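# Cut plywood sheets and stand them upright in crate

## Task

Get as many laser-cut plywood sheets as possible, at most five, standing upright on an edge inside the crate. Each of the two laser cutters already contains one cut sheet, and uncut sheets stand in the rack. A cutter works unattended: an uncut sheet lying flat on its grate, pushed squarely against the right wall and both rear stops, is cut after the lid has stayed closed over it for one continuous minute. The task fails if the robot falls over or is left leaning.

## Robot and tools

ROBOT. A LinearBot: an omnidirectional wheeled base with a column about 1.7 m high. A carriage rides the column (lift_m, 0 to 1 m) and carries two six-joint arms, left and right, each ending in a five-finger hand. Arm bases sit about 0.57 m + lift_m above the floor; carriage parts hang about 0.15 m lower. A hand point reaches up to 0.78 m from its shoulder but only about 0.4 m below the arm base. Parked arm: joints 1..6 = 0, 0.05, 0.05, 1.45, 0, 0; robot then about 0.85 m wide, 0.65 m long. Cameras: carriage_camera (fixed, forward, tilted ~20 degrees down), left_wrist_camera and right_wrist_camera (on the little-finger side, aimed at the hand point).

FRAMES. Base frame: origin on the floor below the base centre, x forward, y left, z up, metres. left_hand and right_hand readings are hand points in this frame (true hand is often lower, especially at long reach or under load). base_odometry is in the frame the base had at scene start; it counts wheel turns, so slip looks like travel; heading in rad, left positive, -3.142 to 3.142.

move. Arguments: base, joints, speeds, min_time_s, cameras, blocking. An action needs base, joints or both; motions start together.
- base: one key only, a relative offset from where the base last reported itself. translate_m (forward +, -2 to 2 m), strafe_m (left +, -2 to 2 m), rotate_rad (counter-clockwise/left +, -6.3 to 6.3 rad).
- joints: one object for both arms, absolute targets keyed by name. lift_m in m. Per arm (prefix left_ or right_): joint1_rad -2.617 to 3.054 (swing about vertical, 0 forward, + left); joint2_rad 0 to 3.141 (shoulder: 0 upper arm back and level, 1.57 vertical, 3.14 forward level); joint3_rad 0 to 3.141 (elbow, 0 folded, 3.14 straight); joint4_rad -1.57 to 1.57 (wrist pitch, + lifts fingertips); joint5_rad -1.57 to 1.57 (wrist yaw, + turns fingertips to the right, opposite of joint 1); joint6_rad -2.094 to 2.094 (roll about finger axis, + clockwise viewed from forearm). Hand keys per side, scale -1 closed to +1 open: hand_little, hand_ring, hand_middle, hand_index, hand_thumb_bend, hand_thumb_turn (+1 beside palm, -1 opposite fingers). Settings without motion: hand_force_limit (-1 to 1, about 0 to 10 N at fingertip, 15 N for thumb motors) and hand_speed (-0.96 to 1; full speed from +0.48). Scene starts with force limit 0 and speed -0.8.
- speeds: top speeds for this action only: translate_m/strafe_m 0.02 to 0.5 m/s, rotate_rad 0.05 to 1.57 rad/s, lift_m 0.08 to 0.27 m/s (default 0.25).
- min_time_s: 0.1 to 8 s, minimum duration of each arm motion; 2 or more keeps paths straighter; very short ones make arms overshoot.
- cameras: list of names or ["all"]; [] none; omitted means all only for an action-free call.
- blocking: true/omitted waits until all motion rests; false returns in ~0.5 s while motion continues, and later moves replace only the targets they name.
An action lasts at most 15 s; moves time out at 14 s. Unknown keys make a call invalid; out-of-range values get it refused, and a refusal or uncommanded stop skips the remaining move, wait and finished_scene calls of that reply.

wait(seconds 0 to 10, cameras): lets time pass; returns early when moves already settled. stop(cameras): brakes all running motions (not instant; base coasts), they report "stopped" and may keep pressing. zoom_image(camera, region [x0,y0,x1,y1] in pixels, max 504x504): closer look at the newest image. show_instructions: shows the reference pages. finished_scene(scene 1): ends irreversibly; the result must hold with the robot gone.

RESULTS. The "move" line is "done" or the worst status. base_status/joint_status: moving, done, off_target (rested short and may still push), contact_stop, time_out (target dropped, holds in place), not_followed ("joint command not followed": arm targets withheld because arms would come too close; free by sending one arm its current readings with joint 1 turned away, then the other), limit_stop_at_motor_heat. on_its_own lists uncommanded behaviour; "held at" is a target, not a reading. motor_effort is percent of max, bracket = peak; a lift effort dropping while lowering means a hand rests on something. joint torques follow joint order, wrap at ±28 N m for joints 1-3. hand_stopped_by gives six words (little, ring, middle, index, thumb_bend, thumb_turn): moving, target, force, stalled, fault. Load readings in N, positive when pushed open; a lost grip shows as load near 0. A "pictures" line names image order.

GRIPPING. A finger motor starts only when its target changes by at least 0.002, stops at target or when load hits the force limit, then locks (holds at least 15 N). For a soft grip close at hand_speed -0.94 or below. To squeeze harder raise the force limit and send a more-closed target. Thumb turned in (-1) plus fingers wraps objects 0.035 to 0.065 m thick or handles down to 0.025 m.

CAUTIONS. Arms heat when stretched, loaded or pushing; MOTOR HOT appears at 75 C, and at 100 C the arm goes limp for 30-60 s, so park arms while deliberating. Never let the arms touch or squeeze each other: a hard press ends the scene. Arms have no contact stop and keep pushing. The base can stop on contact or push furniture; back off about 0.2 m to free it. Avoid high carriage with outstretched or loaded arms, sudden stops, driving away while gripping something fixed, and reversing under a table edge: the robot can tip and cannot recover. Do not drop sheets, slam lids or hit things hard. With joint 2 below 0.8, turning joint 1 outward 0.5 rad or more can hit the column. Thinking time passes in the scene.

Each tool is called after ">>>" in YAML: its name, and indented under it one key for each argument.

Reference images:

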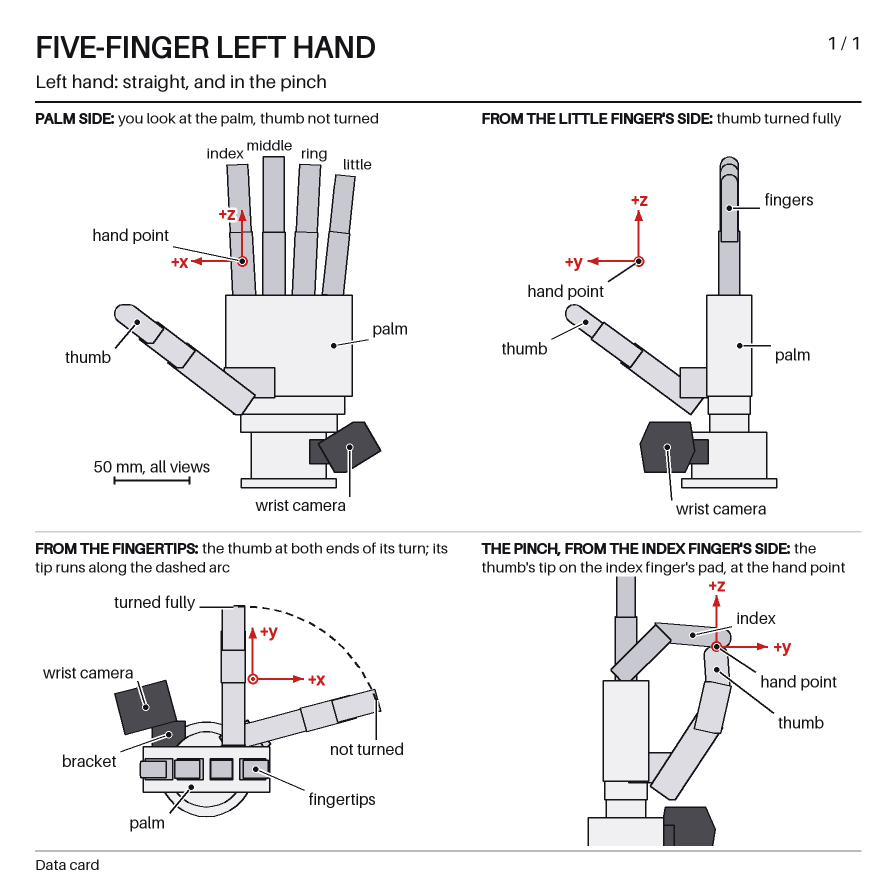

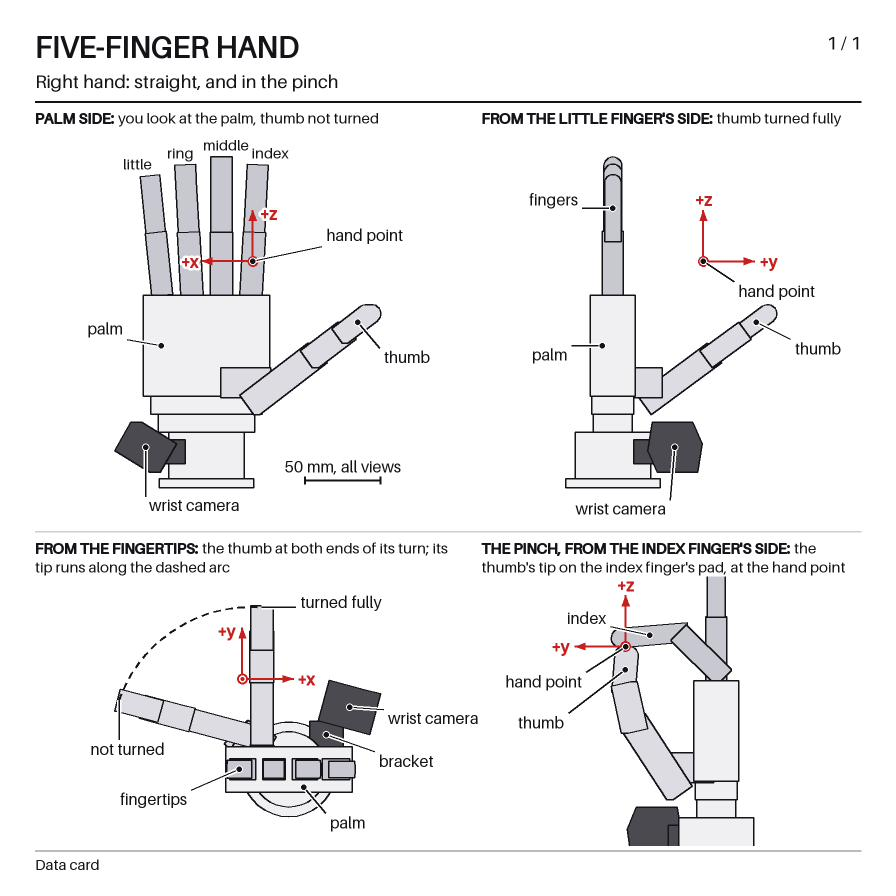

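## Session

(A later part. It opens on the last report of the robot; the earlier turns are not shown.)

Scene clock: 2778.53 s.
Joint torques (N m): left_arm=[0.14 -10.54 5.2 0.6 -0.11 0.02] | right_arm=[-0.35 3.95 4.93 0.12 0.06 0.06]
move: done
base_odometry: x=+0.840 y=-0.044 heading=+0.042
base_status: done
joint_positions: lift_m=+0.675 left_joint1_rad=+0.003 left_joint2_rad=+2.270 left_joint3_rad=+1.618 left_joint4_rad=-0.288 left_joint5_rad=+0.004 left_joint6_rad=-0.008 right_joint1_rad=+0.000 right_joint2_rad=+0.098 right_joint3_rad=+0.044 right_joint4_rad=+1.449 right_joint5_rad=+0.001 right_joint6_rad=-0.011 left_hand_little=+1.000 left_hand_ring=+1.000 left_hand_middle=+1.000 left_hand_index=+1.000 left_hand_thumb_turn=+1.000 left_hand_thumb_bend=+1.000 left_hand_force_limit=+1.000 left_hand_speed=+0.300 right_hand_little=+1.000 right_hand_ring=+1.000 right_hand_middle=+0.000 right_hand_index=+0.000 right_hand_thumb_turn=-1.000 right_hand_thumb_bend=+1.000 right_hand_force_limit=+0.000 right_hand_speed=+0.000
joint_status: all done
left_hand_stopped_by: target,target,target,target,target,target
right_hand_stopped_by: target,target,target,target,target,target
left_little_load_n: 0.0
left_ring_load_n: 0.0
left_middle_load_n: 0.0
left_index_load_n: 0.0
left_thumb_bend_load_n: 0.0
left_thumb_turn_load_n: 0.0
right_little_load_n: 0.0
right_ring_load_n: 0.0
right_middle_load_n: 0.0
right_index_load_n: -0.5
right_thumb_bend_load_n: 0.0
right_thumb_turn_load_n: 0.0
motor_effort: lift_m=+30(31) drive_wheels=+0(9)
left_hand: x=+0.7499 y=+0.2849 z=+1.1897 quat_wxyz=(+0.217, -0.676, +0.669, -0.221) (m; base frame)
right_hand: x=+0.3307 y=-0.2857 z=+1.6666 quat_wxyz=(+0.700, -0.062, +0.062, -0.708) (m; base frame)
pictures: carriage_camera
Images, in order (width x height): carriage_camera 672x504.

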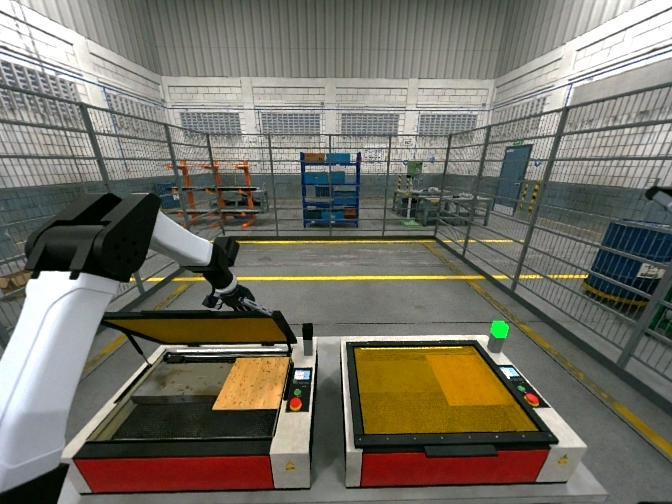

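>>> move:
  base: {"translate_m": -0.05}
  joints: {"lift_m": 0.62}
  speeds: {"translate_m": 0.1, "lift_m": 0.1}
  cameras: ["carriage_camera"]

>>> move:
  base: {"translate_m": -0.04}
  joints: {"lift_m": 0.57}
  speeds: {"translate_m": 0.08, "lift_m": 0.1}
  cameras: ["carriage_camera"]

Scene clock: 2781.87 s.
Joint torques (N m): left_arm=[0.1 -10.47 5.12 1.1 -0.16 0.01] | right_arm=[-0.35 3.96 4.93 0.12 0.06 0.06]
move: done
base_odometry: x=+0.790 y=-0.047 heading=+0.042
base_status: done
joint_positions: lift_m=+0.620 left_joint1_rad=+0.003 left_joint2_rad=+2.269 left_joint3_rad=+1.618 left_joint4_rad=-0.345 left_joint5_rad=+0.004 left_joint6_rad=-0.008 right_joint1_rad=+0.000 right_joint2_rad=+0.098 right_joint3_rad=+0.044 right_joint4_rad=+1.449 right_joint5_rad=+0.001 right_joint6_rad=-0.011 left_hand_little=+1.000 left_hand_ring=+1.000 left_hand_middle=+1.000 left_hand_index=+1.000 left_hand_thumb_turn=+1.000 left_hand_thumb_bend=+1.000 left_hand_force_limit=+1.000 left_hand_speed=+0.300 right_hand_little=+1.000 right_hand_ring=+1.000 right_hand_middle=+0.000 right_hand_index=+0.000 right_hand_thumb_turn=-1.000 right_hand_thumb_bend=+1.000 right_hand_force_limit=+0.000 right_hand_speed=+0.000
joint_status: all done
left_hand_stopped_by: target,target,target,target,target,target
right_hand_stopped_by: target,target,target,target,target,target
left_little_load_n: 0.0
left_ring_load_n: 0.0
left_middle_load_n: 0.0
left_index_load_n: 0.0
left_thumb_bend_load_n: 0.0
left_thumb_turn_load_n: -0.5
right_little_load_n: 0.0
right_ring_load_n: 0.0
right_middle_load_n: 0.0
right_index_load_n: 0.0
right_thumb_bend_load_n: 0.0
right_thumb_turn_load_n: 0.0
motor_effort: lift_m=+30(30) drive_wheels=+0(9)
left_hand: x=+0.7356 y=+0.2849 z=+1.1293 quat_wxyz=(+0.198, -0.681, +0.675, -0.202) (m; base frame)
right_hand: x=+0.3306 y=-0.2857 z=+1.6117 quat_wxyz=(+0.700, -0.062, +0.062, -0.708) (m; base frame)
pictures: carriage_camera
Images, in order (width x height): carriage_camera 672x504.

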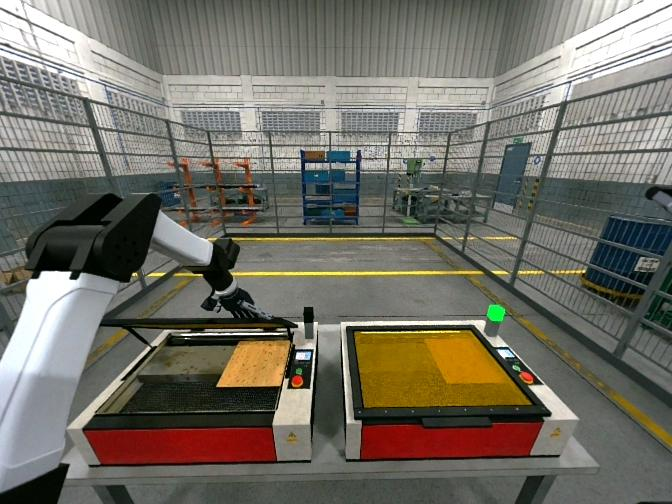

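Scene clock: 2782.97 s.
Joint torques (N m): left_arm=[0.1 -10.39 5.11 1.37 -0.15 0.02] | right_arm=[-0.35 3.96 4.92 0.11 0.06 0.06]
move: done
base_odometry: x=+0.750 y=-0.048 heading=+0.042
base_status: done
joint_positions: lift_m=+0.570 left_joint1_rad=+0.003 left_joint2_rad=+2.269 left_joint3_rad=+1.618 left_joint4_rad=-0.372 left_joint5_rad=+0.004 left_joint6_rad=-0.008 right_joint1_rad=+0.000 right_joint2_rad=+0.098 right_joint3_rad=+0.044 right_joint4_rad=+1.449 right_joint5_rad=+0.001 right_joint6_rad=-0.011 left_hand_little=+1.000 left_hand_ring=+1.000 left_hand_middle=+1.000 left_hand_index=+1.000 left_hand_thumb_turn=+1.000 left_hand_thumb_bend=+1.000 left_hand_force_limit=+1.000 left_hand_speed=+0.300 right_hand_little=+1.000 right_hand_ring=+1.000 right_hand_middle=+0.000 right_hand_index=+0.000 right_hand_thumb_turn=-1.000 right_hand_thumb_bend=+1.000 right_hand_force_limit=+0.000 right_hand_speed=+0.000
joint_status: all done
left_hand_stopped_by: target,target,target,target,target,target
right_hand_stopped_by: target,target,target,target,target,target
left_little_load_n: 0.0
left_ring_load_n: 0.0
left_middle_load_n: 0.0
left_index_load_n: 0.0
left_thumb_bend_load_n: 0.0
left_thumb_turn_load_n: 0.0
right_little_load_n: 0.0
right_ring_load_n: 0.0
right_middle_load_n: 0.0
right_index_load_n: 0.0
right_thumb_bend_load_n: 0.0
right_thumb_turn_load_n: 0.0
motor_effort: lift_m=+30(32) drive_wheels=+1(9)
left_hand: x=+0.7286 y=+0.2848 z=+1.0768 quat_wxyz=(+0.189, -0.684, +0.677, -0.193) (m; base frame)
right_hand: x=+0.3306 y=-0.2857 z=+1.5616 quat_wxyz=(+0.700, -0.062, +0.062, -0.708) (m; base frame)
pictures: carriage_camera
Images, in order (width x height): carriage_camera 672x504.

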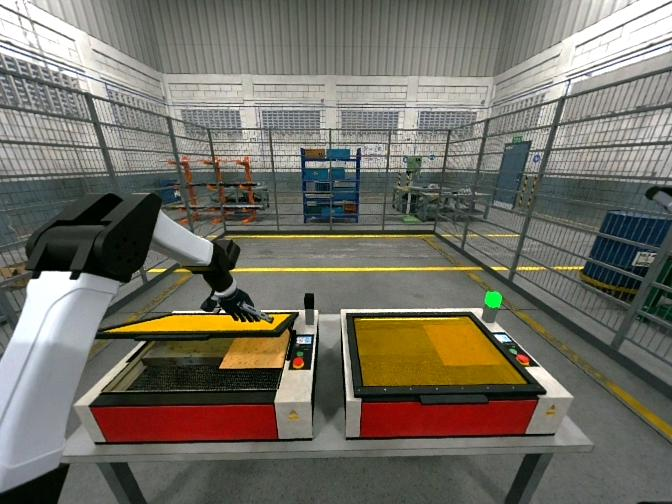

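>>> move:
  base: {"translate_m": -0.33}
  joints: {"lift_m": 0.6}
  speeds: {"translate_m": 0.3}
  cameras: ["carriage_camera"]

>>> move:
  base: {"strafe_m": -0.72}
  joints: {"left_joint1_rad": 0, "left_joint2_rad": 0.05, "left_joint3_rad": 0.05, "left_joint4_rad": 1.45, "left_joint5_rad": 0, "left_joint6_rad": 0, "left_hand_thumb_bend": -1}
  speeds: {"strafe_m": 0.35}
  cameras: ["carriage_camera"]

Scene clock: 2790.97 s.
Joint torques (N m): left_arm=[0.09 -10.67 5.27 1.41 -0.14 0.02] | right_arm=[-0.35 4.01 4.93 0.1 0.06 0.06]
move: done
base_odometry: x=+0.420 y=-0.063 heading=+0.042
base_status: done
joint_positions: lift_m=+0.600 left_joint1_rad=+0.003 left_joint2_rad=+2.272 left_joint3_rad=+1.615 left_joint4_rad=-0.377 left_joint5_rad=+0.004 left_joint6_rad=-0.008 right_joint1_rad=+0.000 right_joint2_rad=+0.098 right_joint3_rad=+0.044 right_joint4_rad=+1.450 right_joint5_rad=+0.001 right_joint6_rad=-0.011 left_hand_little=+1.000 left_hand_ring=+1.000 left_hand_middle=+1.000 left_hand_index=+1.000 left_hand_thumb_turn=+1.000 left_hand_thumb_bend=+1.000 left_hand_force_limit=+1.000 left_hand_speed=+0.300 right_hand_little=+1.000 right_hand_ring=+1.000 right_hand_middle=+0.000 right_hand_index=+0.000 right_hand_thumb_turn=-1.000 right_hand_thumb_bend=+1.000 right_hand_force_limit=+0.000 right_hand_speed=+0.000
joint_status: all done
left_hand_stopped_by: target,target,target,target,target,target
right_hand_stopped_by: target,target,target,target,target,target
left_little_load_n: 0.0
left_ring_load_n: 0.0
left_middle_load_n: 0.0
left_index_load_n: 0.0
left_thumb_bend_load_n: 0.0
left_thumb_turn_load_n: 0.0
right_little_load_n: 0.0
right_ring_load_n: 0.0
right_middle_load_n: -0.5
right_index_load_n: 0.0
right_thumb_bend_load_n: 0.0
right_thumb_turn_load_n: 0.0
motor_effort: lift_m=+37(43) drive_wheels=+2(11)
left_hand: x=+0.7258 y=+0.2848 z=+1.1036 quat_wxyz=(+0.186, -0.685, +0.678, -0.189) (m; base frame)
right_hand: x=+0.3304 y=-0.2857 z=+1.5911 quat_wxyz=(+0.700, -0.062, +0.061, -0.708) (m; base frame)
pictures: carriage_camera
Images, in order (width x height): carriage_camera 672x504.

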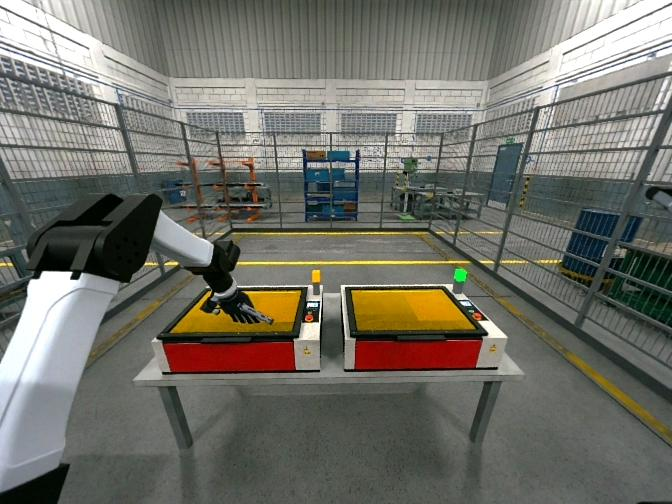

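Scene clock: 2794.73 s.
Joint torques (N m): left_arm=[-0.1 2.65 4.11 0.28 -0.16 0.02] | right_arm=[-0.27 3.96 4.92 0.11 0.07 0.06]
move: done
base_odometry: x=+0.450 y=-0.782 heading=+0.042
base_status: done
joint_positions: lift_m=+0.600 left_joint1_rad=+0.004 left_joint2_rad=+0.057 left_joint3_rad=+0.062 left_joint4_rad=+1.434 left_joint5_rad=+0.003 left_joint6_rad=-0.008 right_joint1_rad=+0.000 right_joint2_rad=+0.098 right_joint3_rad=+0.044 right_joint4_rad=+1.450 right_joint5_rad=+0.001 right_joint6_rad=-0.011 left_hand_little=+1.000 left_hand_ring=+1.000 left_hand_middle=+1.000 left_hand_index=+1.000 left_hand_thumb_turn=+1.000 left_hand_thumb_bend=-1.000 left_hand_force_limit=+1.000 left_hand_speed=+0.300 right_hand_little=+1.000 right_hand_ring=+1.000 right_hand_middle=+0.000 right_hand_index=+0.000 right_hand_thumb_turn=-1.000 right_hand_thumb_bend=+1.000 right_hand_force_limit=+0.000 right_hand_speed=+0.000
joint_status: all done
left_hand_stopped_by: target,target,target,target,target,target
right_hand_stopped_by: target,target,target,target,target,target
left_little_load_n: 0.0
left_ring_load_n: 0.0
left_middle_load_n: 0.0
left_index_load_n: 0.0
left_thumb_bend_load_n: 0.0
left_thumb_turn_load_n: 0.0
right_little_load_n: 0.5
right_ring_load_n: 0.0
right_middle_load_n: 0.0
right_index_load_n: 0.0
right_thumb_bend_load_n: 0.0
right_thumb_turn_load_n: 0.0
motor_effort: lift_m=+37(37) drive_wheels=+0(10)
left_hand: x=+0.3149 y=+0.2841 z=+1.5992 quat_wxyz=(+0.704, -0.046, +0.047, -0.707) (m; base frame)
right_hand: x=+0.3304 y=-0.2857 z=+1.5911 quat_wxyz=(+0.700, -0.062, +0.061, -0.709) (m; base frame)
pictures: carriage_camera
Images, in order (width x height): carriage_camera 672x504.

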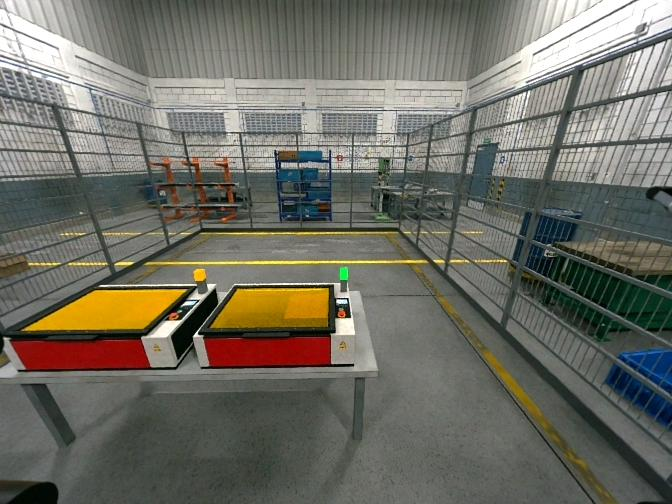

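>>> zoom_image:
  camera: "carriage_camera"
  region: [180, 260, 380, 400]

Scaled by 2.520 from the camera's 672x504 image, which has a finer 960x720 frame.

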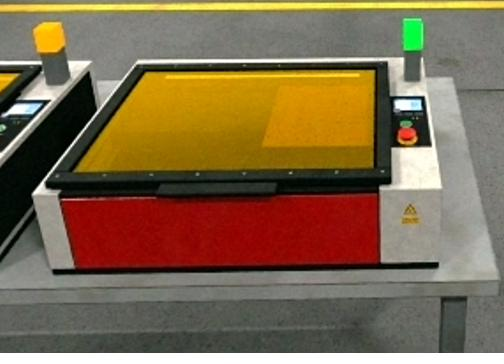

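>>> move:
  base: {"rotate_rad": 0.01}
  joints: {"left_joint1_rad": 0, "left_joint2_rad": 2.93, "left_joint3_rad": 1.70, "left_joint4_rad": 1.40, "left_hand_thumb_turn": 1, "left_hand_thumb_bend": -1}
  min_time_s: 2

>>> move:
  joints: {"lift_m": 0.23}
  speeds: {"lift_m": 0.2}
  cameras: ["carriage_camera"]

>>> zoom_image:
  camera: "carriage_camera"
  region: [140, 230, 380, 400]

Scene clock: 2804.13 s.
Joint torques (N m): left_arm=[-0.03 -11.29 6.83 2.53 -0.14 0.02] | right_arm=[-0.31 3.95 4.93 0.11 0.06 0.06]
move: done
base_odometry: x=+0.450 y=-0.782 heading=+0.051
base_status: done
joint_positions: lift_m=+0.600 left_joint1_rad=+0.004 left_joint2_rad=+2.922 left_joint3_rad=+1.676 left_joint4_rad=+1.393 left_joint5_rad=+0.003 left_joint6_rad=-0.008 right_joint1_rad=+0.000 right_joint2_rad=+0.098 right_joint3_rad=+0.044 right_joint4_rad=+1.449 right_joint5_rad=+0.001 right_joint6_rad=-0.011 left_hand_little=+1.000 left_hand_ring=+1.000 left_hand_middle=+1.000 left_hand_index=+1.000 left_hand_thumb_turn=+1.000 left_hand_thumb_bend=-1.000 left_hand_force_limit=+1.000 left_hand_speed=+0.300 right_hand_little=+1.000 right_hand_ring=+1.000 right_hand_middle=+0.000 right_hand_index=+0.000 right_hand_thumb_turn=-1.000 right_hand_thumb_bend=+1.000 right_hand_force_limit=+0.000 right_hand_speed=+0.000
joint_status: all done
left_hand_stopped_by: target,target,target,target,target,target
right_hand_stopped_by: target,target,target,target,target,target
left_little_load_n: 0.0
left_ring_load_n: 0.0
left_middle_load_n: 0.0
left_index_load_n: 0.0
left_thumb_bend_load_n: 0.0
left_thumb_turn_load_n: 0.0
right_little_load_n: 0.0
right_ring_load_n: 0.0
right_middle_load_n: 0.0
right_index_load_n: 0.0
right_thumb_bend_load_n: 0.0
right_thumb_turn_load_n: 0.0
motor_effort: lift_m=+36(37) drive_wheels=-2(5)
left_hand: x=+0.9060 y=+0.2867 z=+1.0892 quat_wxyz=(+0.534, -0.464, +0.460, -0.537) (m; base frame)
right_hand: x=+0.3306 y=-0.2857 z=+1.5910 quat_wxyz=(+0.700, -0.062, +0.062, -0.708) (m; base frame)
pictures: none

Scene clock: 2806.47 s.
Joint torques (N m): left_arm=[-0.02 -11.62 6.15 2.55 -0.15 0.02] | right_arm=[-0.32 3.95 4.93 0.11 0.05 0.06]
move: done
base_odometry: x=+0.450 y=-0.782 heading=+0.051
base_status: not commanded
joint_positions: lift_m=+0.230 left_joint1_rad=+0.004 left_joint2_rad=+2.927 left_joint3_rad=+1.683 left_joint4_rad=+1.393 left_joint5_rad=+0.003 left_joint6_rad=-0.008 right_joint1_rad=+0.000 right_joint2_rad=+0.098 right_joint3_rad=+0.044 right_joint4_rad=+1.449 right_joint5_rad=+0.001 right_joint6_rad=-0.011 left_hand_little=+1.000 left_hand_ring=+1.000 left_hand_middle=+1.000 left_hand_index=+1.000 left_hand_thumb_turn=+1.000 left_hand_thumb_bend=-1.000 left_hand_force_limit=+1.000 left_hand_speed=+0.300 right_hand_little=+1.000 right_hand_ring=+1.000 right_hand_middle=+0.000 right_hand_index=+0.000 right_hand_thumb_turn=-1.000 right_hand_thumb_bend=+1.000 right_hand_force_limit=+0.000 right_hand_speed=+0.000
joint_status: all done
left_hand_stopped_by: target,target,target,target,target,target
right_hand_stopped_by: target,target,target,target,target,target
left_little_load_n: 0.0
left_ring_load_n: 0.0
left_middle_load_n: 0.0
left_index_load_n: 0.0
left_thumb_bend_load_n: 0.0
left_thumb_turn_load_n: 0.0
right_little_load_n: 0.0
right_ring_load_n: 0.0
right_middle_load_n: 0.0
right_index_load_n: 0.0
right_thumb_bend_load_n: 0.0
right_thumb_turn_load_n: 0.0
motor_effort: lift_m=+30(31) drive_wheels=-2(3)
left_hand: x=+0.9068 y=+0.2867 z=+0.7196 quat_wxyz=(+0.534, -0.463, +0.459, -0.538) (m; base frame)
right_hand: x=+0.3306 y=-0.2857 z=+1.2217 quat_wxyz=(+0.700, -0.062, +0.062, -0.708) (m; base frame)
pictures: carriage_camera
Images, in order (width x height): carriage_camera 672x504.

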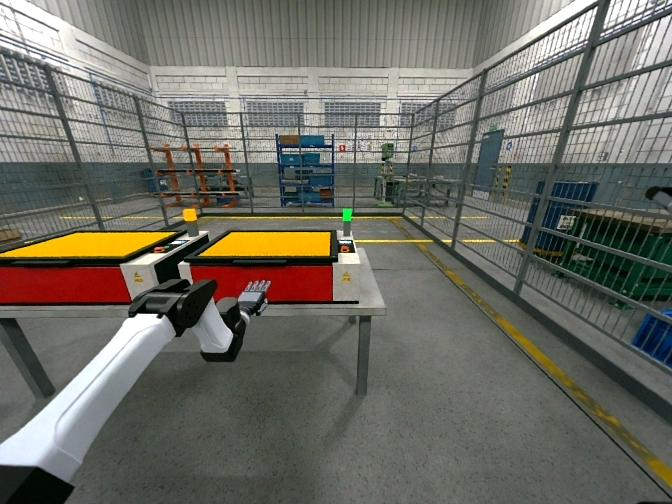

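Scaled by 2.100 from the camera's 672x504 image, which has a finer 960x720 frame.

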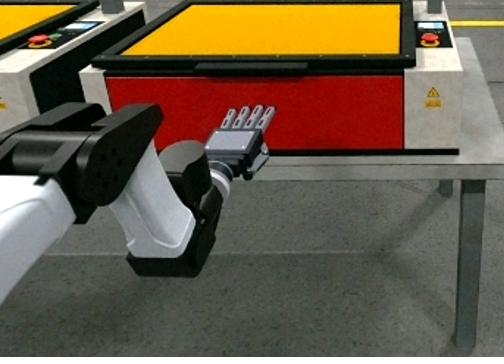

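>>> move:
  base: {"translate_m": 0.09}
  speeds: {"translate_m": 0.08}
  cameras: ["carriage_camera"]

>>> zoom_image:
  camera: "carriage_camera"
  region: [140, 230, 380, 400]

Scene clock: 2811.10 s.
Joint torques (N m): left_arm=[-0.02 -12.72 6.48 2.06 -0.15 0.03] | right_arm=[-0.32 3.96 4.93 0.1 0.06 0.06]
move: done
base_odometry: x=+0.540 y=-0.778 heading=+0.051
base_status: done
joint_positions: lift_m=+0.230 left_joint1_rad=+0.004 left_joint2_rad=+2.940 left_joint3_rad=+1.679 left_joint4_rad=+1.429 left_joint5_rad=+0.003 left_joint6_rad=-0.008 right_joint1_rad=+0.000 right_joint2_rad=+0.098 right_joint3_rad=+0.044 right_joint4_rad=+1.449 right_joint5_rad=+0.001 right_joint6_rad=-0.011 left_hand_little=+1.000 left_hand_ring=+1.000 left_hand_middle=+1.000 left_hand_index=+1.000 left_hand_thumb_turn=+1.000 left_hand_thumb_bend=-1.000 left_hand_force_limit=+1.000 left_hand_speed=+0.300 right_hand_little=+1.000 right_hand_ring=+1.000 right_hand_middle=+0.000 right_hand_index=+0.000 right_hand_thumb_turn=-1.000 right_hand_thumb_bend=+1.000 right_hand_force_limit=+0.000 right_hand_speed=+0.000
joint_status: not commanded
left_hand_stopped_by: target,target,target,target,target,target
right_hand_stopped_by: target,target,target,target,target,target
left_little_load_n: 0.0
left_ring_load_n: 0.0
left_middle_load_n: 0.0
left_index_load_n: 0.0
left_thumb_bend_load_n: 0.0
left_thumb_turn_load_n: 0.0
right_little_load_n: 0.0
right_ring_load_n: 0.0
right_middle_load_n: -0.5
right_index_load_n: 0.0
right_thumb_bend_load_n: 0.0
right_thumb_turn_load_n: 0.0
motor_effort: lift_m=+30(30) drive_wheels=+5(8)
left_hand: x=+0.9042 y=+0.2866 z=+0.7190 quat_wxyz=(+0.538, -0.458, +0.454, -0.542) (m; base frame)
right_hand: x=+0.3307 y=-0.2857 z=+1.2216 quat_wxyz=(+0.700, -0.062, +0.062, -0.708) (m; base frame)
pictures: carriage_camera
Images, in order (width x height): carriage_camera 672x504.

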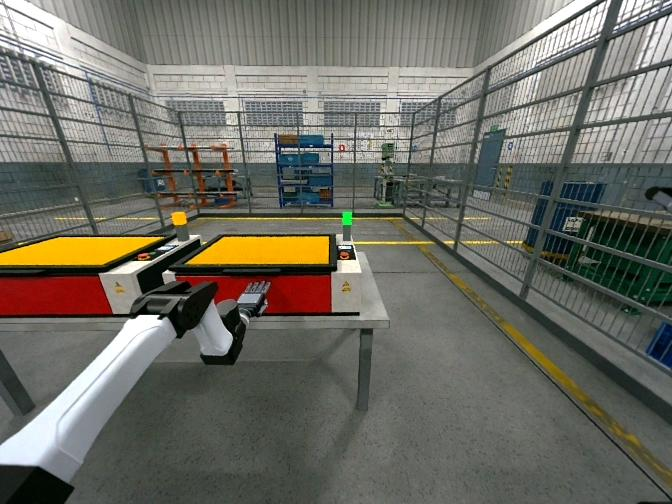

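Scaled by 2.100 from the camera's 672x504 image, which has a finer 960x720 frame.

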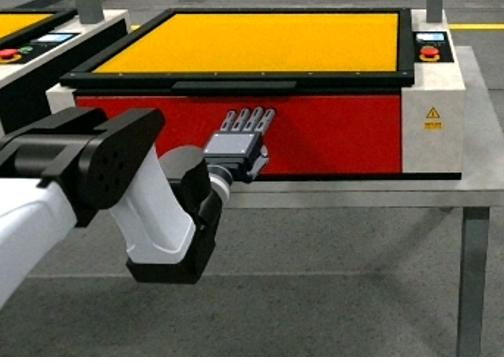

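>>> move:
  base: {"translate_m": -0.004}
  joints: {"lift_m": 0.33}
  speeds: {"translate_m": 0.05, "lift_m": 0.1}
  cameras: ["carriage_camera"]

>>> move:
  base: {"translate_m": 0.012}
  joints: {"lift_m": 0.39}
  speeds: {"translate_m": 0.05, "lift_m": 0.1}
  cameras: ["carriage_camera"]

Scene clock: 2815.43 s.
Joint torques (N m): left_arm=[-0.03 -12.89 6.54 3.4 -0.16 -0.1] | right_arm=[-0.32 3.92 4.92 0.13 0.06 0.06]
move: done
base_odometry: x=+0.536 y=-0.778 heading=+0.051
base_status: done
joint_positions: lift_m=+0.330 left_joint1_rad=+0.004 left_joint2_rad=+2.941 left_joint3_rad=+1.679 left_joint4_rad=+1.321 left_joint5_rad=+0.003 left_joint6_rad=+0.001 right_joint1_rad=+0.000 right_joint2_rad=+0.098 right_joint3_rad=+0.044 right_joint4_rad=+1.449 right_joint5_rad=+0.001 right_joint6_rad=-0.011 left_hand_little=+1.000 left_hand_ring=+1.000 left_hand_middle=+1.000 left_hand_index=+1.000 left_hand_thumb_turn=+1.000 left_hand_thumb_bend=-1.000 left_hand_force_limit=+1.000 left_hand_speed=+0.300 right_hand_little=+1.000 right_hand_ring=+1.000 right_hand_middle=+0.000 right_hand_index=+0.000 right_hand_thumb_turn=-1.000 right_hand_thumb_bend=+1.000 right_hand_force_limit=+0.000 right_hand_speed=+0.000
joint_status: all done
left_hand_stopped_by: target,target,target,target,target,target
right_hand_stopped_by: target,target,target,target,target,target
left_little_load_n: 0.0
left_ring_load_n: 0.0
left_middle_load_n: -1.0
left_index_load_n: -1.0
left_thumb_bend_load_n: 0.0
left_thumb_turn_load_n: 0.0
right_little_load_n: 0.0
right_ring_load_n: 0.0
right_middle_load_n: 0.0
right_index_load_n: 0.0
right_thumb_bend_load_n: 0.0
right_thumb_turn_load_n: 0.0
motor_effort: lift_m=+36(44) drive_wheels=+0(9)
left_hand: x=+0.9009 y=+0.2871 z=+0.7883 quat_wxyz=(+0.515, -0.485, +0.485, -0.514) (m; base frame)
right_hand: x=+0.3308 y=-0.2857 z=+1.3210 quat_wxyz=(+0.700, -0.062, +0.062, -0.708) (m; base frame)
pictures: carriage_camera
Images, in order (width x height): carriage_camera 672x504.

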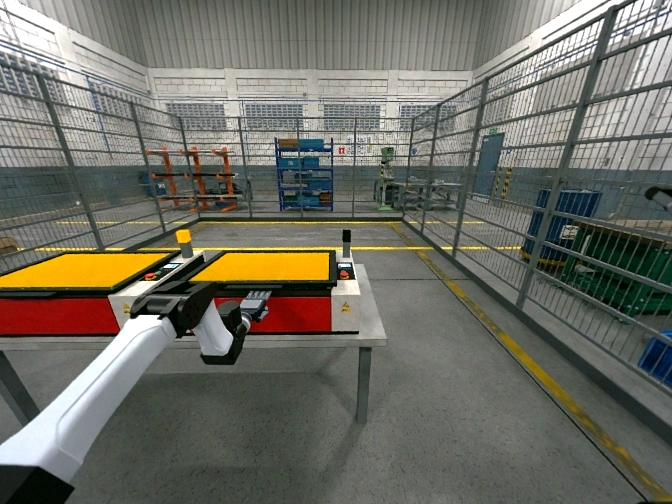

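Scene clock: 2816.50 s.
Joint torques (N m): left_arm=[-0.03 -13.12 6.49 3.52 -0.14 -0.09] | right_arm=[-0.32 3.97 4.93 0.12 0.06 0.06]
move: done
base_odometry: x=+0.548 y=-0.777 heading=+0.051
base_status: done
joint_positions: lift_m=+0.390 left_joint1_rad=+0.004 left_joint2_rad=+2.944 left_joint3_rad=+1.679 left_joint4_rad=+1.310 left_joint5_rad=+0.003 left_joint6_rad=+0.001 right_joint1_rad=+0.000 right_joint2_rad=+0.098 right_joint3_rad=+0.044 right_joint4_rad=+1.448 right_joint5_rad=+0.001 right_joint6_rad=-0.011 left_hand_little=+1.000 left_hand_ring=+1.000 left_hand_middle=+1.000 left_hand_index=+1.000 left_hand_thumb_turn=+1.000 left_hand_thumb_bend=-1.000 left_hand_force_limit=+1.000 left_hand_speed=+0.300 right_hand_little=+1.000 right_hand_ring=+1.000 right_hand_middle=+0.000 right_hand_index=+0.000 right_hand_thumb_turn=-1.000 right_hand_thumb_bend=+1.000 right_hand_force_limit=+0.000 right_hand_speed=+0.000
joint_status: all done
left_hand_stopped_by: target,target,target,target,target,target
right_hand_stopped_by: target,target,target,target,target,target
left_little_load_n: 0.0
left_ring_load_n: 0.0
left_middle_load_n: -2.0
left_index_load_n: 0.0
left_thumb_bend_load_n: 0.0
left_thumb_turn_load_n: 0.0
right_little_load_n: 0.0
right_ring_load_n: 0.0
right_middle_load_n: 0.0
right_index_load_n: 0.0
right_thumb_bend_load_n: 0.0
right_thumb_turn_load_n: 0.0
motor_effort: lift_m=+36(43) drive_wheels=-1(10)
left_hand: x=+0.8997 y=+0.2871 z=+0.8432 quat_wxyz=(+0.512, -0.489, +0.489, -0.511) (m; base frame)
right_hand: x=+0.3310 y=-0.2857 z=+1.3809 quat_wxyz=(+0.700, -0.062, +0.062, -0.708) (m; base frame)
pictures: carriage_camera
Images, in order (width x height): carriage_camera 672x504.

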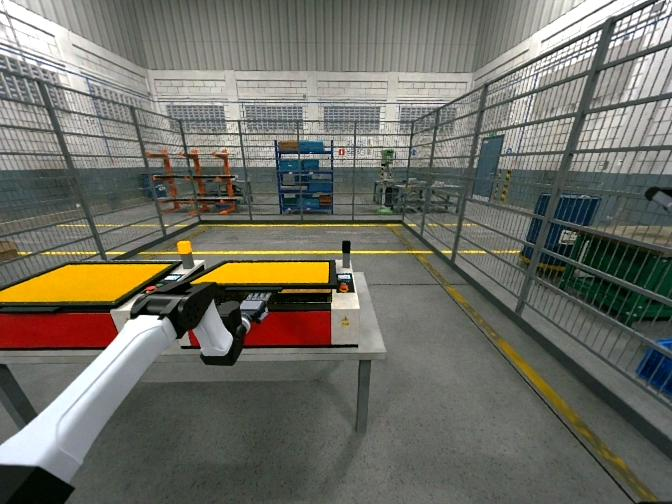

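The right lid is lifting. Continuing the opening sequence.

>>> move:
  base: {"translate_m": 0.02}
  joints: {"lift_m": 0.47}
  speeds: {"translate_m": 0.05, "lift_m": 0.12}

>>> move:
  base: {"translate_m": 0.035}
  joints: {"lift_m": 0.55}
  speeds: {"translate_m": 0.05, "lift_m": 0.12}
  cameras: ["carriage_camera"]

>>> move:
  base: {"translate_m": 0.05}
  joints: {"lift_m": 0.63}
  speeds: {"translate_m": 0.07, "lift_m": 0.12}

>>> move:
  base: {"translate_m": 0.06}
  joints: {"lift_m": 0.69}
  speeds: {"translate_m": 0.1, "lift_m": 0.12}

>>> move:
  base: {"translate_m": 0.07}
  joints: {"lift_m": 0.73}
  speeds: {"translate_m": 0.1, "lift_m": 0.1}
  cameras: ["carriage_camera"]

Scene clock: 2822.47 s.
Joint torques (N m): left_arm=[-0.03 -13.46 6.52 3.55 -0.15 -0.09] | right_arm=[-0.32 3.95 4.93 0.14 0.06 0.06]
move: done
base_odometry: x=+0.568 y=-0.777 heading=+0.050
base_status: done
joint_positions: lift_m=+0.470 left_joint1_rad=+0.004 left_joint2_rad=+2.948 left_joint3_rad=+1.679 left_joint4_rad=+1.308 left_joint5_rad=+0.003 left_joint6_rad=+0.001 right_joint1_rad=+0.000 right_joint2_rad=+0.098 right_joint3_rad=+0.044 right_joint4_rad=+1.448 right_joint5_rad=+0.001 right_joint6_rad=-0.011 left_hand_little=+1.000 left_hand_ring=+1.000 left_hand_middle=+1.000 left_hand_index=+1.000 left_hand_thumb_turn=+1.000 left_hand_thumb_bend=-1.000 left_hand_force_limit=+1.000 left_hand_speed=+0.300 right_hand_little=+1.000 right_hand_ring=+1.000 right_hand_middle=+0.000 right_hand_index=+0.000 right_hand_thumb_turn=-1.000 right_hand_thumb_bend=+1.000 right_hand_force_limit=+0.000 right_hand_speed=+0.000
joint_status: all done
left_hand_stopped_by: target,target,target,target,target,target
right_hand_stopped_by: target,target,target,target,target,target
left_little_load_n: 0.0
left_ring_load_n: 0.0
left_middle_load_n: -2.0
left_index_load_n: 0.0
left_thumb_bend_load_n: 0.0
left_thumb_turn_load_n: 0.0
right_little_load_n: 0.0
right_ring_load_n: 0.0
right_middle_load_n: 0.0
right_index_load_n: 0.0
right_thumb_bend_load_n: 0.0
right_thumb_turn_load_n: 0.0
motor_effort: lift_m=+36(44) drive_wheels=-2(11)
left_hand: x=+0.8987 y=+0.2871 z=+0.9198 quat_wxyz=(+0.510, -0.490, +0.490, -0.509) (m; base frame)
right_hand: x=+0.3311 y=-0.2857 z=+1.4608 quat_wxyz=(+0.700, -0.063, +0.062, -0.708) (m; base frame)
pictures: none

Scene clock: 2823.73 s.
Joint torques (N m): left_arm=[-0.01 -13.57 6.48 3.27 -0.14 -0.09] | right_arm=[-0.34 3.93 4.93 0.13 0.06 0.06]
move: done
base_odometry: x=+0.603 y=-0.775 heading=+0.050
base_status: done
joint_positions: lift_m=+0.550 left_joint1_rad=+0.004 left_joint2_rad=+2.950 left_joint3_rad=+1.679 left_joint4_rad=+1.328 left_joint5_rad=+0.003 left_joint6_rad=+0.001 right_joint1_rad=+0.000 right_joint2_rad=+0.098 right_joint3_rad=+0.044 right_joint4_rad=+1.448 right_joint5_rad=+0.001 right_joint6_rad=-0.011 left_hand_little=+1.000 left_hand_ring=+1.000 left_hand_middle=+1.000 left_hand_index=+1.000 left_hand_thumb_turn=+1.000 left_hand_thumb_bend=-1.000 left_hand_force_limit=+1.000 left_hand_speed=+0.300 right_hand_little=+1.000 right_hand_ring=+1.000 right_hand_middle=+0.000 right_hand_index=+0.000 right_hand_thumb_turn=-1.000 right_hand_thumb_bend=+1.000 right_hand_force_limit=+0.000 right_hand_speed=+0.000
joint_status: all done
left_hand_stopped_by: target,target,target,target,target,target
right_hand_stopped_by: target,target,target,target,target,target
left_little_load_n: 0.0
left_ring_load_n: -0.5
left_middle_load_n: -1.5
left_index_load_n: 0.0
left_thumb_bend_load_n: 0.0
left_thumb_turn_load_n: 0.5
right_little_load_n: 0.0
right_ring_load_n: -0.5
right_middle_load_n: 0.0
right_index_load_n: 0.0
right_thumb_bend_load_n: 0.0
right_thumb_turn_load_n: 0.0
motor_effort: lift_m=+36(43) drive_wheels=-1(11)
left_hand: x=+0.8993 y=+0.2871 z=+1.0040 quat_wxyz=(+0.515, -0.486, +0.486, -0.514) (m; base frame)
right_hand: x=+0.3309 y=-0.2857 z=+1.5409 quat_wxyz=(+0.700, -0.062, +0.062, -0.708) (m; base frame)
pictures: carriage_camera
Images, in order (width x height): carriage_camera 672x504.

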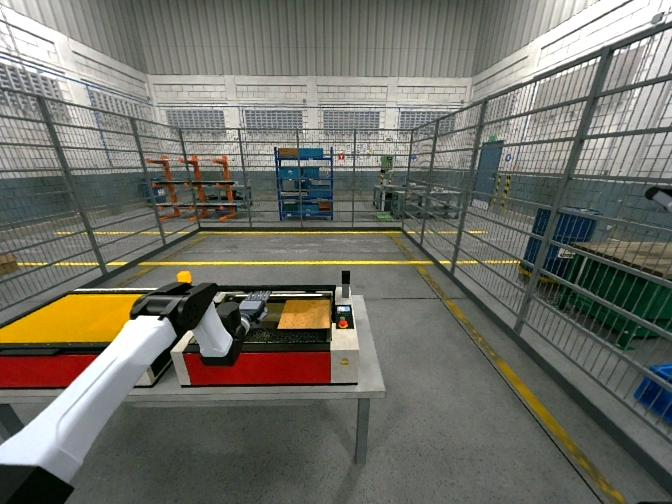

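Scene clock: 2825.03 s.
Joint torques (N m): left_arm=[-0.03 -13.63 6.48 2.87 -0.17 -0.09] | right_arm=[-0.32 3.95 4.93 0.13 0.06 0.06]
move: done
base_odometry: x=+0.653 y=-0.773 heading=+0.049
base_status: done
joint_positions: lift_m=+0.630 left_joint1_rad=+0.004 left_joint2_rad=+2.950 left_joint3_rad=+1.679 left_joint4_rad=+1.367 left_joint5_rad=+0.003 left_joint6_rad=+0.001 right_joint1_rad=+0.000 right_joint2_rad=+0.098 right_joint3_rad=+0.044 right_joint4_rad=+1.449 right_joint5_rad=+0.001 right_joint6_rad=-0.011 left_hand_little=+1.000 left_hand_ring=+1.000 left_hand_middle=+1.000 left_hand_index=+1.000 left_hand_thumb_turn=+1.000 left_hand_thumb_bend=-1.000 left_hand_force_limit=+1.000 left_hand_speed=+0.300 right_hand_little=+1.000 right_hand_ring=+1.000 right_hand_middle=+0.000 right_hand_index=+0.000 right_hand_thumb_turn=-1.000 right_hand_thumb_bend=+1.000 right_hand_force_limit=+0.000 right_hand_speed=+0.000
joint_status: all done
left_hand_stopped_by: target,target,target,target,target,target
right_hand_stopped_by: target,target,target,target,target,target
left_little_load_n: 0.0
left_ring_load_n: 0.0
left_middle_load_n: -0.5
left_index_load_n: 0.0
left_thumb_bend_load_n: 0.0
left_thumb_turn_load_n: 0.0
right_little_load_n: 0.0
right_ring_load_n: 0.0
right_middle_load_n: 0.0
right_index_load_n: -0.5
right_thumb_bend_load_n: 0.0
right_thumb_turn_load_n: 0.0
motor_effort: lift_m=+36(44) drive_wheels=-2(12)
left_hand: x=+0.9008 y=+0.2871 z=+1.0946 quat_wxyz=(+0.524, -0.475, +0.475, -0.523) (m; base frame)
right_hand: x=+0.3308 y=-0.2857 z=+1.6210 quat_wxyz=(+0.700, -0.062, +0.062, -0.708) (m; base frame)
pictures: none

Scene clock: 2826.47 s.
Joint torques (N m): left_arm=[-0.03 -13.61 6.26 2.54 -0.14 -0.09] | right_arm=[-0.31 3.86 4.89 0.11 0.06 0.06]
move: done
base_odometry: x=+0.713 y=-0.770 heading=+0.049
base_status: done
joint_positions: lift_m=+0.690 left_joint1_rad=+0.004 left_joint2_rad=+2.950 left_joint3_rad=+1.682 left_joint4_rad=+1.391 left_joint5_rad=+0.003 left_joint6_rad=+0.001 right_joint1_rad=+0.000 right_joint2_rad=+0.098 right_joint3_rad=+0.044 right_joint4_rad=+1.449 right_joint5_rad=+0.001 right_joint6_rad=-0.011 left_hand_little=+1.000 left_hand_ring=+1.000 left_hand_middle=+1.000 left_hand_index=+1.000 left_hand_thumb_turn=+1.000 left_hand_thumb_bend=-1.000 left_hand_force_limit=+1.000 left_hand_speed=+0.300 right_hand_little=+1.000 right_hand_ring=+1.000 right_hand_middle=+0.000 right_hand_index=+0.000 right_hand_thumb_turn=-1.000 right_hand_thumb_bend=+1.000 right_hand_force_limit=+0.000 right_hand_speed=+0.000
joint_status: all done
left_hand_stopped_by: target,target,target,target,target,target
right_hand_stopped_by: target,target,target,target,target,target
left_little_load_n: 0.0
left_ring_load_n: 0.0
left_middle_load_n: 0.0
left_index_load_n: 0.0
left_thumb_bend_load_n: 0.0
left_thumb_turn_load_n: 0.0
right_little_load_n: 0.0
right_ring_load_n: 0.0
right_middle_load_n: 0.0
right_index_load_n: 0.0
right_thumb_bend_load_n: 0.0
right_thumb_turn_load_n: 0.0
motor_effort: lift_m=+36(43) drive_wheels=+5(11)
left_hand: x=+0.9023 y=+0.2871 z=+1.1625 quat_wxyz=(+0.530, -0.468, +0.468, -0.529) (m; base frame)
right_hand: x=+0.3308 y=-0.2857 z=+1.6810 quat_wxyz=(+0.700, -0.062, +0.062, -0.708) (m; base frame)
pictures: none

Scene clock: 2828.00 s.
Joint torques (N m): left_arm=[-0.02 -13.67 6.02 2.45 -0.14 -0.08] | right_arm=[-0.32 3.97 4.86 0.15 0.06 0.06]
move: done
base_odometry: x=+0.783 y=-0.767 heading=+0.048
base_status: done
joint_positions: lift_m=+0.730 left_joint1_rad=+0.004 left_joint2_rad=+2.950 left_joint3_rad=+1.684 left_joint4_rad=+1.399 left_joint5_rad=+0.003 left_joint6_rad=+0.001 right_joint1_rad=+0.000 right_joint2_rad=+0.098 right_joint3_rad=+0.044 right_joint4_rad=+1.448 right_joint5_rad=+0.001 right_joint6_rad=-0.011 left_hand_little=+1.000 left_hand_ring=+1.000 left_hand_middle=+1.000 left_hand_index=+1.000 left_hand_thumb_turn=+1.000 left_hand_thumb_bend=-1.000 left_hand_force_limit=+1.000 left_hand_speed=+0.300 right_hand_little=+1.000 right_hand_ring=+1.000 right_hand_middle=+0.000 right_hand_index=+0.000 right_hand_thumb_turn=-1.000 right_hand_thumb_bend=+1.000 right_hand_force_limit=+0.000 right_hand_speed=+0.000
joint_status: all done
left_hand_stopped_by: target,target,target,target,target,target
right_hand_stopped_by: target,target,target,target,target,target
left_little_load_n: 0.0
left_ring_load_n: -0.5
left_middle_load_n: 0.0
left_index_load_n: 0.0
left_thumb_bend_load_n: 0.0
left_thumb_turn_load_n: 0.0
right_little_load_n: 0.0
right_ring_load_n: 0.0
right_middle_load_n: 0.0
right_index_load_n: 0.0
right_thumb_bend_load_n: 0.0
right_thumb_turn_load_n: 0.0
motor_effort: lift_m=+35(43) drive_wheels=+4(11)
left_hand: x=+0.9031 y=+0.2871 z=+1.2055 quat_wxyz=(+0.533, -0.466, +0.466, -0.532) (m; base frame)
right_hand: x=+0.3309 y=-0.2857 z=+1.7210 quat_wxyz=(+0.700, -0.062, +0.062, -0.708) (m; base frame)
pictures: carriage_camera
Images, in order (width x height): carriage_camera 672x504.

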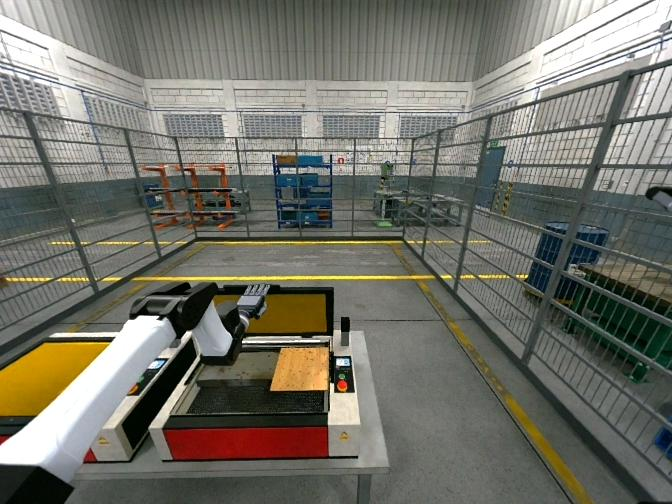

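>>> move:
  base: {"translate_m": -0.3}
  speeds: {"translate_m": 0.25}

>>> move:
  base: {"strafe_m": -0.15}
  joints: {"left_joint1_rad": 0, "left_joint2_rad": 2.368, "left_joint3_rad": 1.026, "left_joint4_rad": 0.469, "lift_m": 0.5}
  speeds: {"strafe_m": 0.15}
  min_time_s: 2
  cameras: ["carriage_camera"]

>>> zoom_image:
  camera: "carriage_camera"
  region: [180, 260, 380, 400]

Scene clock: 2834.53 s.
Joint torques (N m): left_arm=[-0.01 -13.61 6.02 2.47 -0.15 -0.09] | right_arm=[-0.28 3.96 4.93 0.11 0.06 0.06]
move: done
base_odometry: x=+0.483 y=-0.781 heading=+0.048
base_status: done
joint_positions: lift_m=+0.730 left_joint1_rad=+0.004 left_joint2_rad=+2.950 left_joint3_rad=+1.684 left_joint4_rad=+1.399 left_joint5_rad=+0.003 left_joint6_rad=+0.001 right_joint1_rad=+0.000 right_joint2_rad=+0.098 right_joint3_rad=+0.044 right_joint4_rad=+1.450 right_joint5_rad=+0.001 right_joint6_rad=-0.011 left_hand_little=+1.000 left_hand_ring=+1.000 left_hand_middle=+1.000 left_hand_index=+1.000 left_hand_thumb_turn=+1.000 left_hand_thumb_bend=-1.000 left_hand_force_limit=+1.000 left_hand_speed=+0.300 right_hand_little=+1.000 right_hand_ring=+1.000 right_hand_middle=+0.000 right_hand_index=+0.000 right_hand_thumb_turn=-1.000 right_hand_thumb_bend=+1.000 right_hand_force_limit=+0.000 right_hand_speed=+0.000
joint_status: not commanded
left_hand_stopped_by: target,target,target,target,target,target
right_hand_stopped_by: target,target,target,target,target,target
left_little_load_n: 0.0
left_ring_load_n: 0.0
left_middle_load_n: 0.0
left_index_load_n: 0.0
left_thumb_bend_load_n: 0.0
left_thumb_turn_load_n: -0.5
right_little_load_n: 0.0
right_ring_load_n: 0.0
right_middle_load_n: 0.0
right_index_load_n: 0.0
right_thumb_bend_load_n: 0.0
right_thumb_turn_load_n: 0.0
motor_effort: lift_m=+35(36) drive_wheels=+0(11)
left_hand: x=+0.9031 y=+0.2871 z=+1.2055 quat_wxyz=(+0.533, -0.466, +0.466, -0.532) (m; base frame)
right_hand: x=+0.3304 y=-0.2857 z=+1.7212 quat_wxyz=(+0.700, -0.062, +0.061, -0.709) (m; base frame)
pictures: none

Scene clock: 2836.87 s.
Joint torques (N m): left_arm=[0.39 -12.48 2.89 1.63 -0.14 -0.09] | right_arm=[-0.31 3.97 4.92 0.11 0.06 0.06]
move: done
base_odometry: x=+0.490 y=-0.931 heading=+0.048
base_status: done
joint_positions: lift_m=+0.500 left_joint1_rad=+0.000 left_joint2_rad=+2.407 left_joint3_rad=+1.036 left_joint4_rad=+0.484 left_joint5_rad=+0.001 left_joint6_rad=+0.001 right_joint1_rad=+0.000 right_joint2_rad=+0.098 right_joint3_rad=+0.044 right_joint4_rad=+1.450 right_joint5_rad=+0.000 right_joint6_rad=-0.011 left_hand_little=+1.000 left_hand_ring=+1.000 left_hand_middle=+1.000 left_hand_index=+1.000 left_hand_thumb_turn=+1.000 left_hand_thumb_bend=-1.000 left_hand_force_limit=+1.000 left_hand_speed=+0.300 right_hand_little=+1.000 right_hand_ring=+1.000 right_hand_middle=+0.000 right_hand_index=+0.000 right_hand_thumb_turn=-1.000 right_hand_thumb_bend=+1.000 right_hand_force_limit=+0.000 right_hand_speed=+0.000
joint_status: all done
left_hand_stopped_by: target,target,target,target,target,target
right_hand_stopped_by: target,target,target,target,target,target
left_little_load_n: 0.0
left_ring_load_n: 0.0
left_middle_load_n: 0.0
left_index_load_n: 0.0
left_thumb_bend_load_n: 0.0
left_thumb_turn_load_n: 0.0
right_little_load_n: 0.0
right_ring_load_n: 0.0
right_middle_load_n: 0.0
right_index_load_n: 0.0
right_thumb_bend_load_n: 0.0
right_thumb_turn_load_n: 0.0
motor_effort: lift_m=+30(30) drive_wheels=+0(8)
left_hand: x=+0.6654 y=+0.2845 z=+0.8684 quat_wxyz=(+0.237, -0.666, +0.667, -0.237) (m; base frame)
right_hand: x=+0.3304 y=-0.2856 z=+1.4918 quat_wxyz=(+0.700, -0.062, +0.061, -0.709) (m; base frame)
pictures: carriage_camera
Images, in order (width x height): carriage_camera 672x504.

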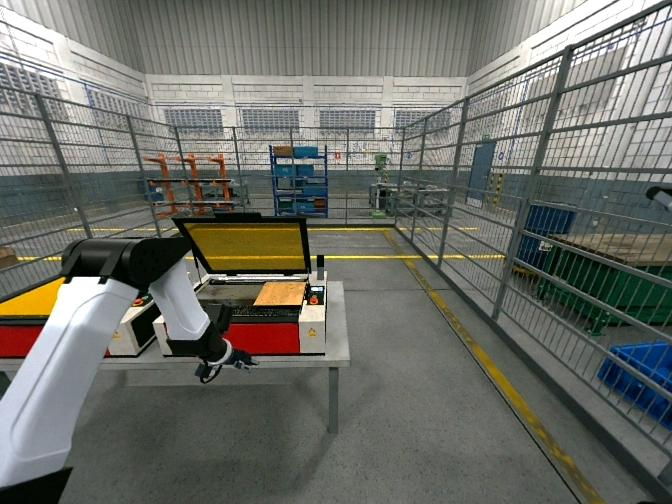

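Scaled by 2.520 from the camera's 672x504 image, which has a finer 960x720 frame.

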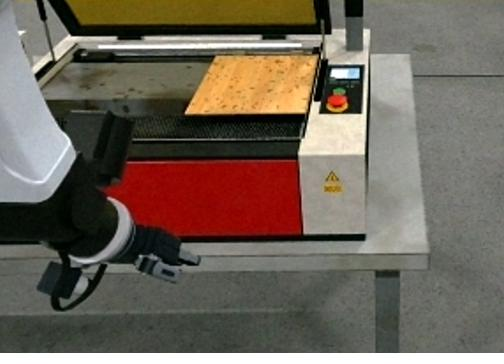

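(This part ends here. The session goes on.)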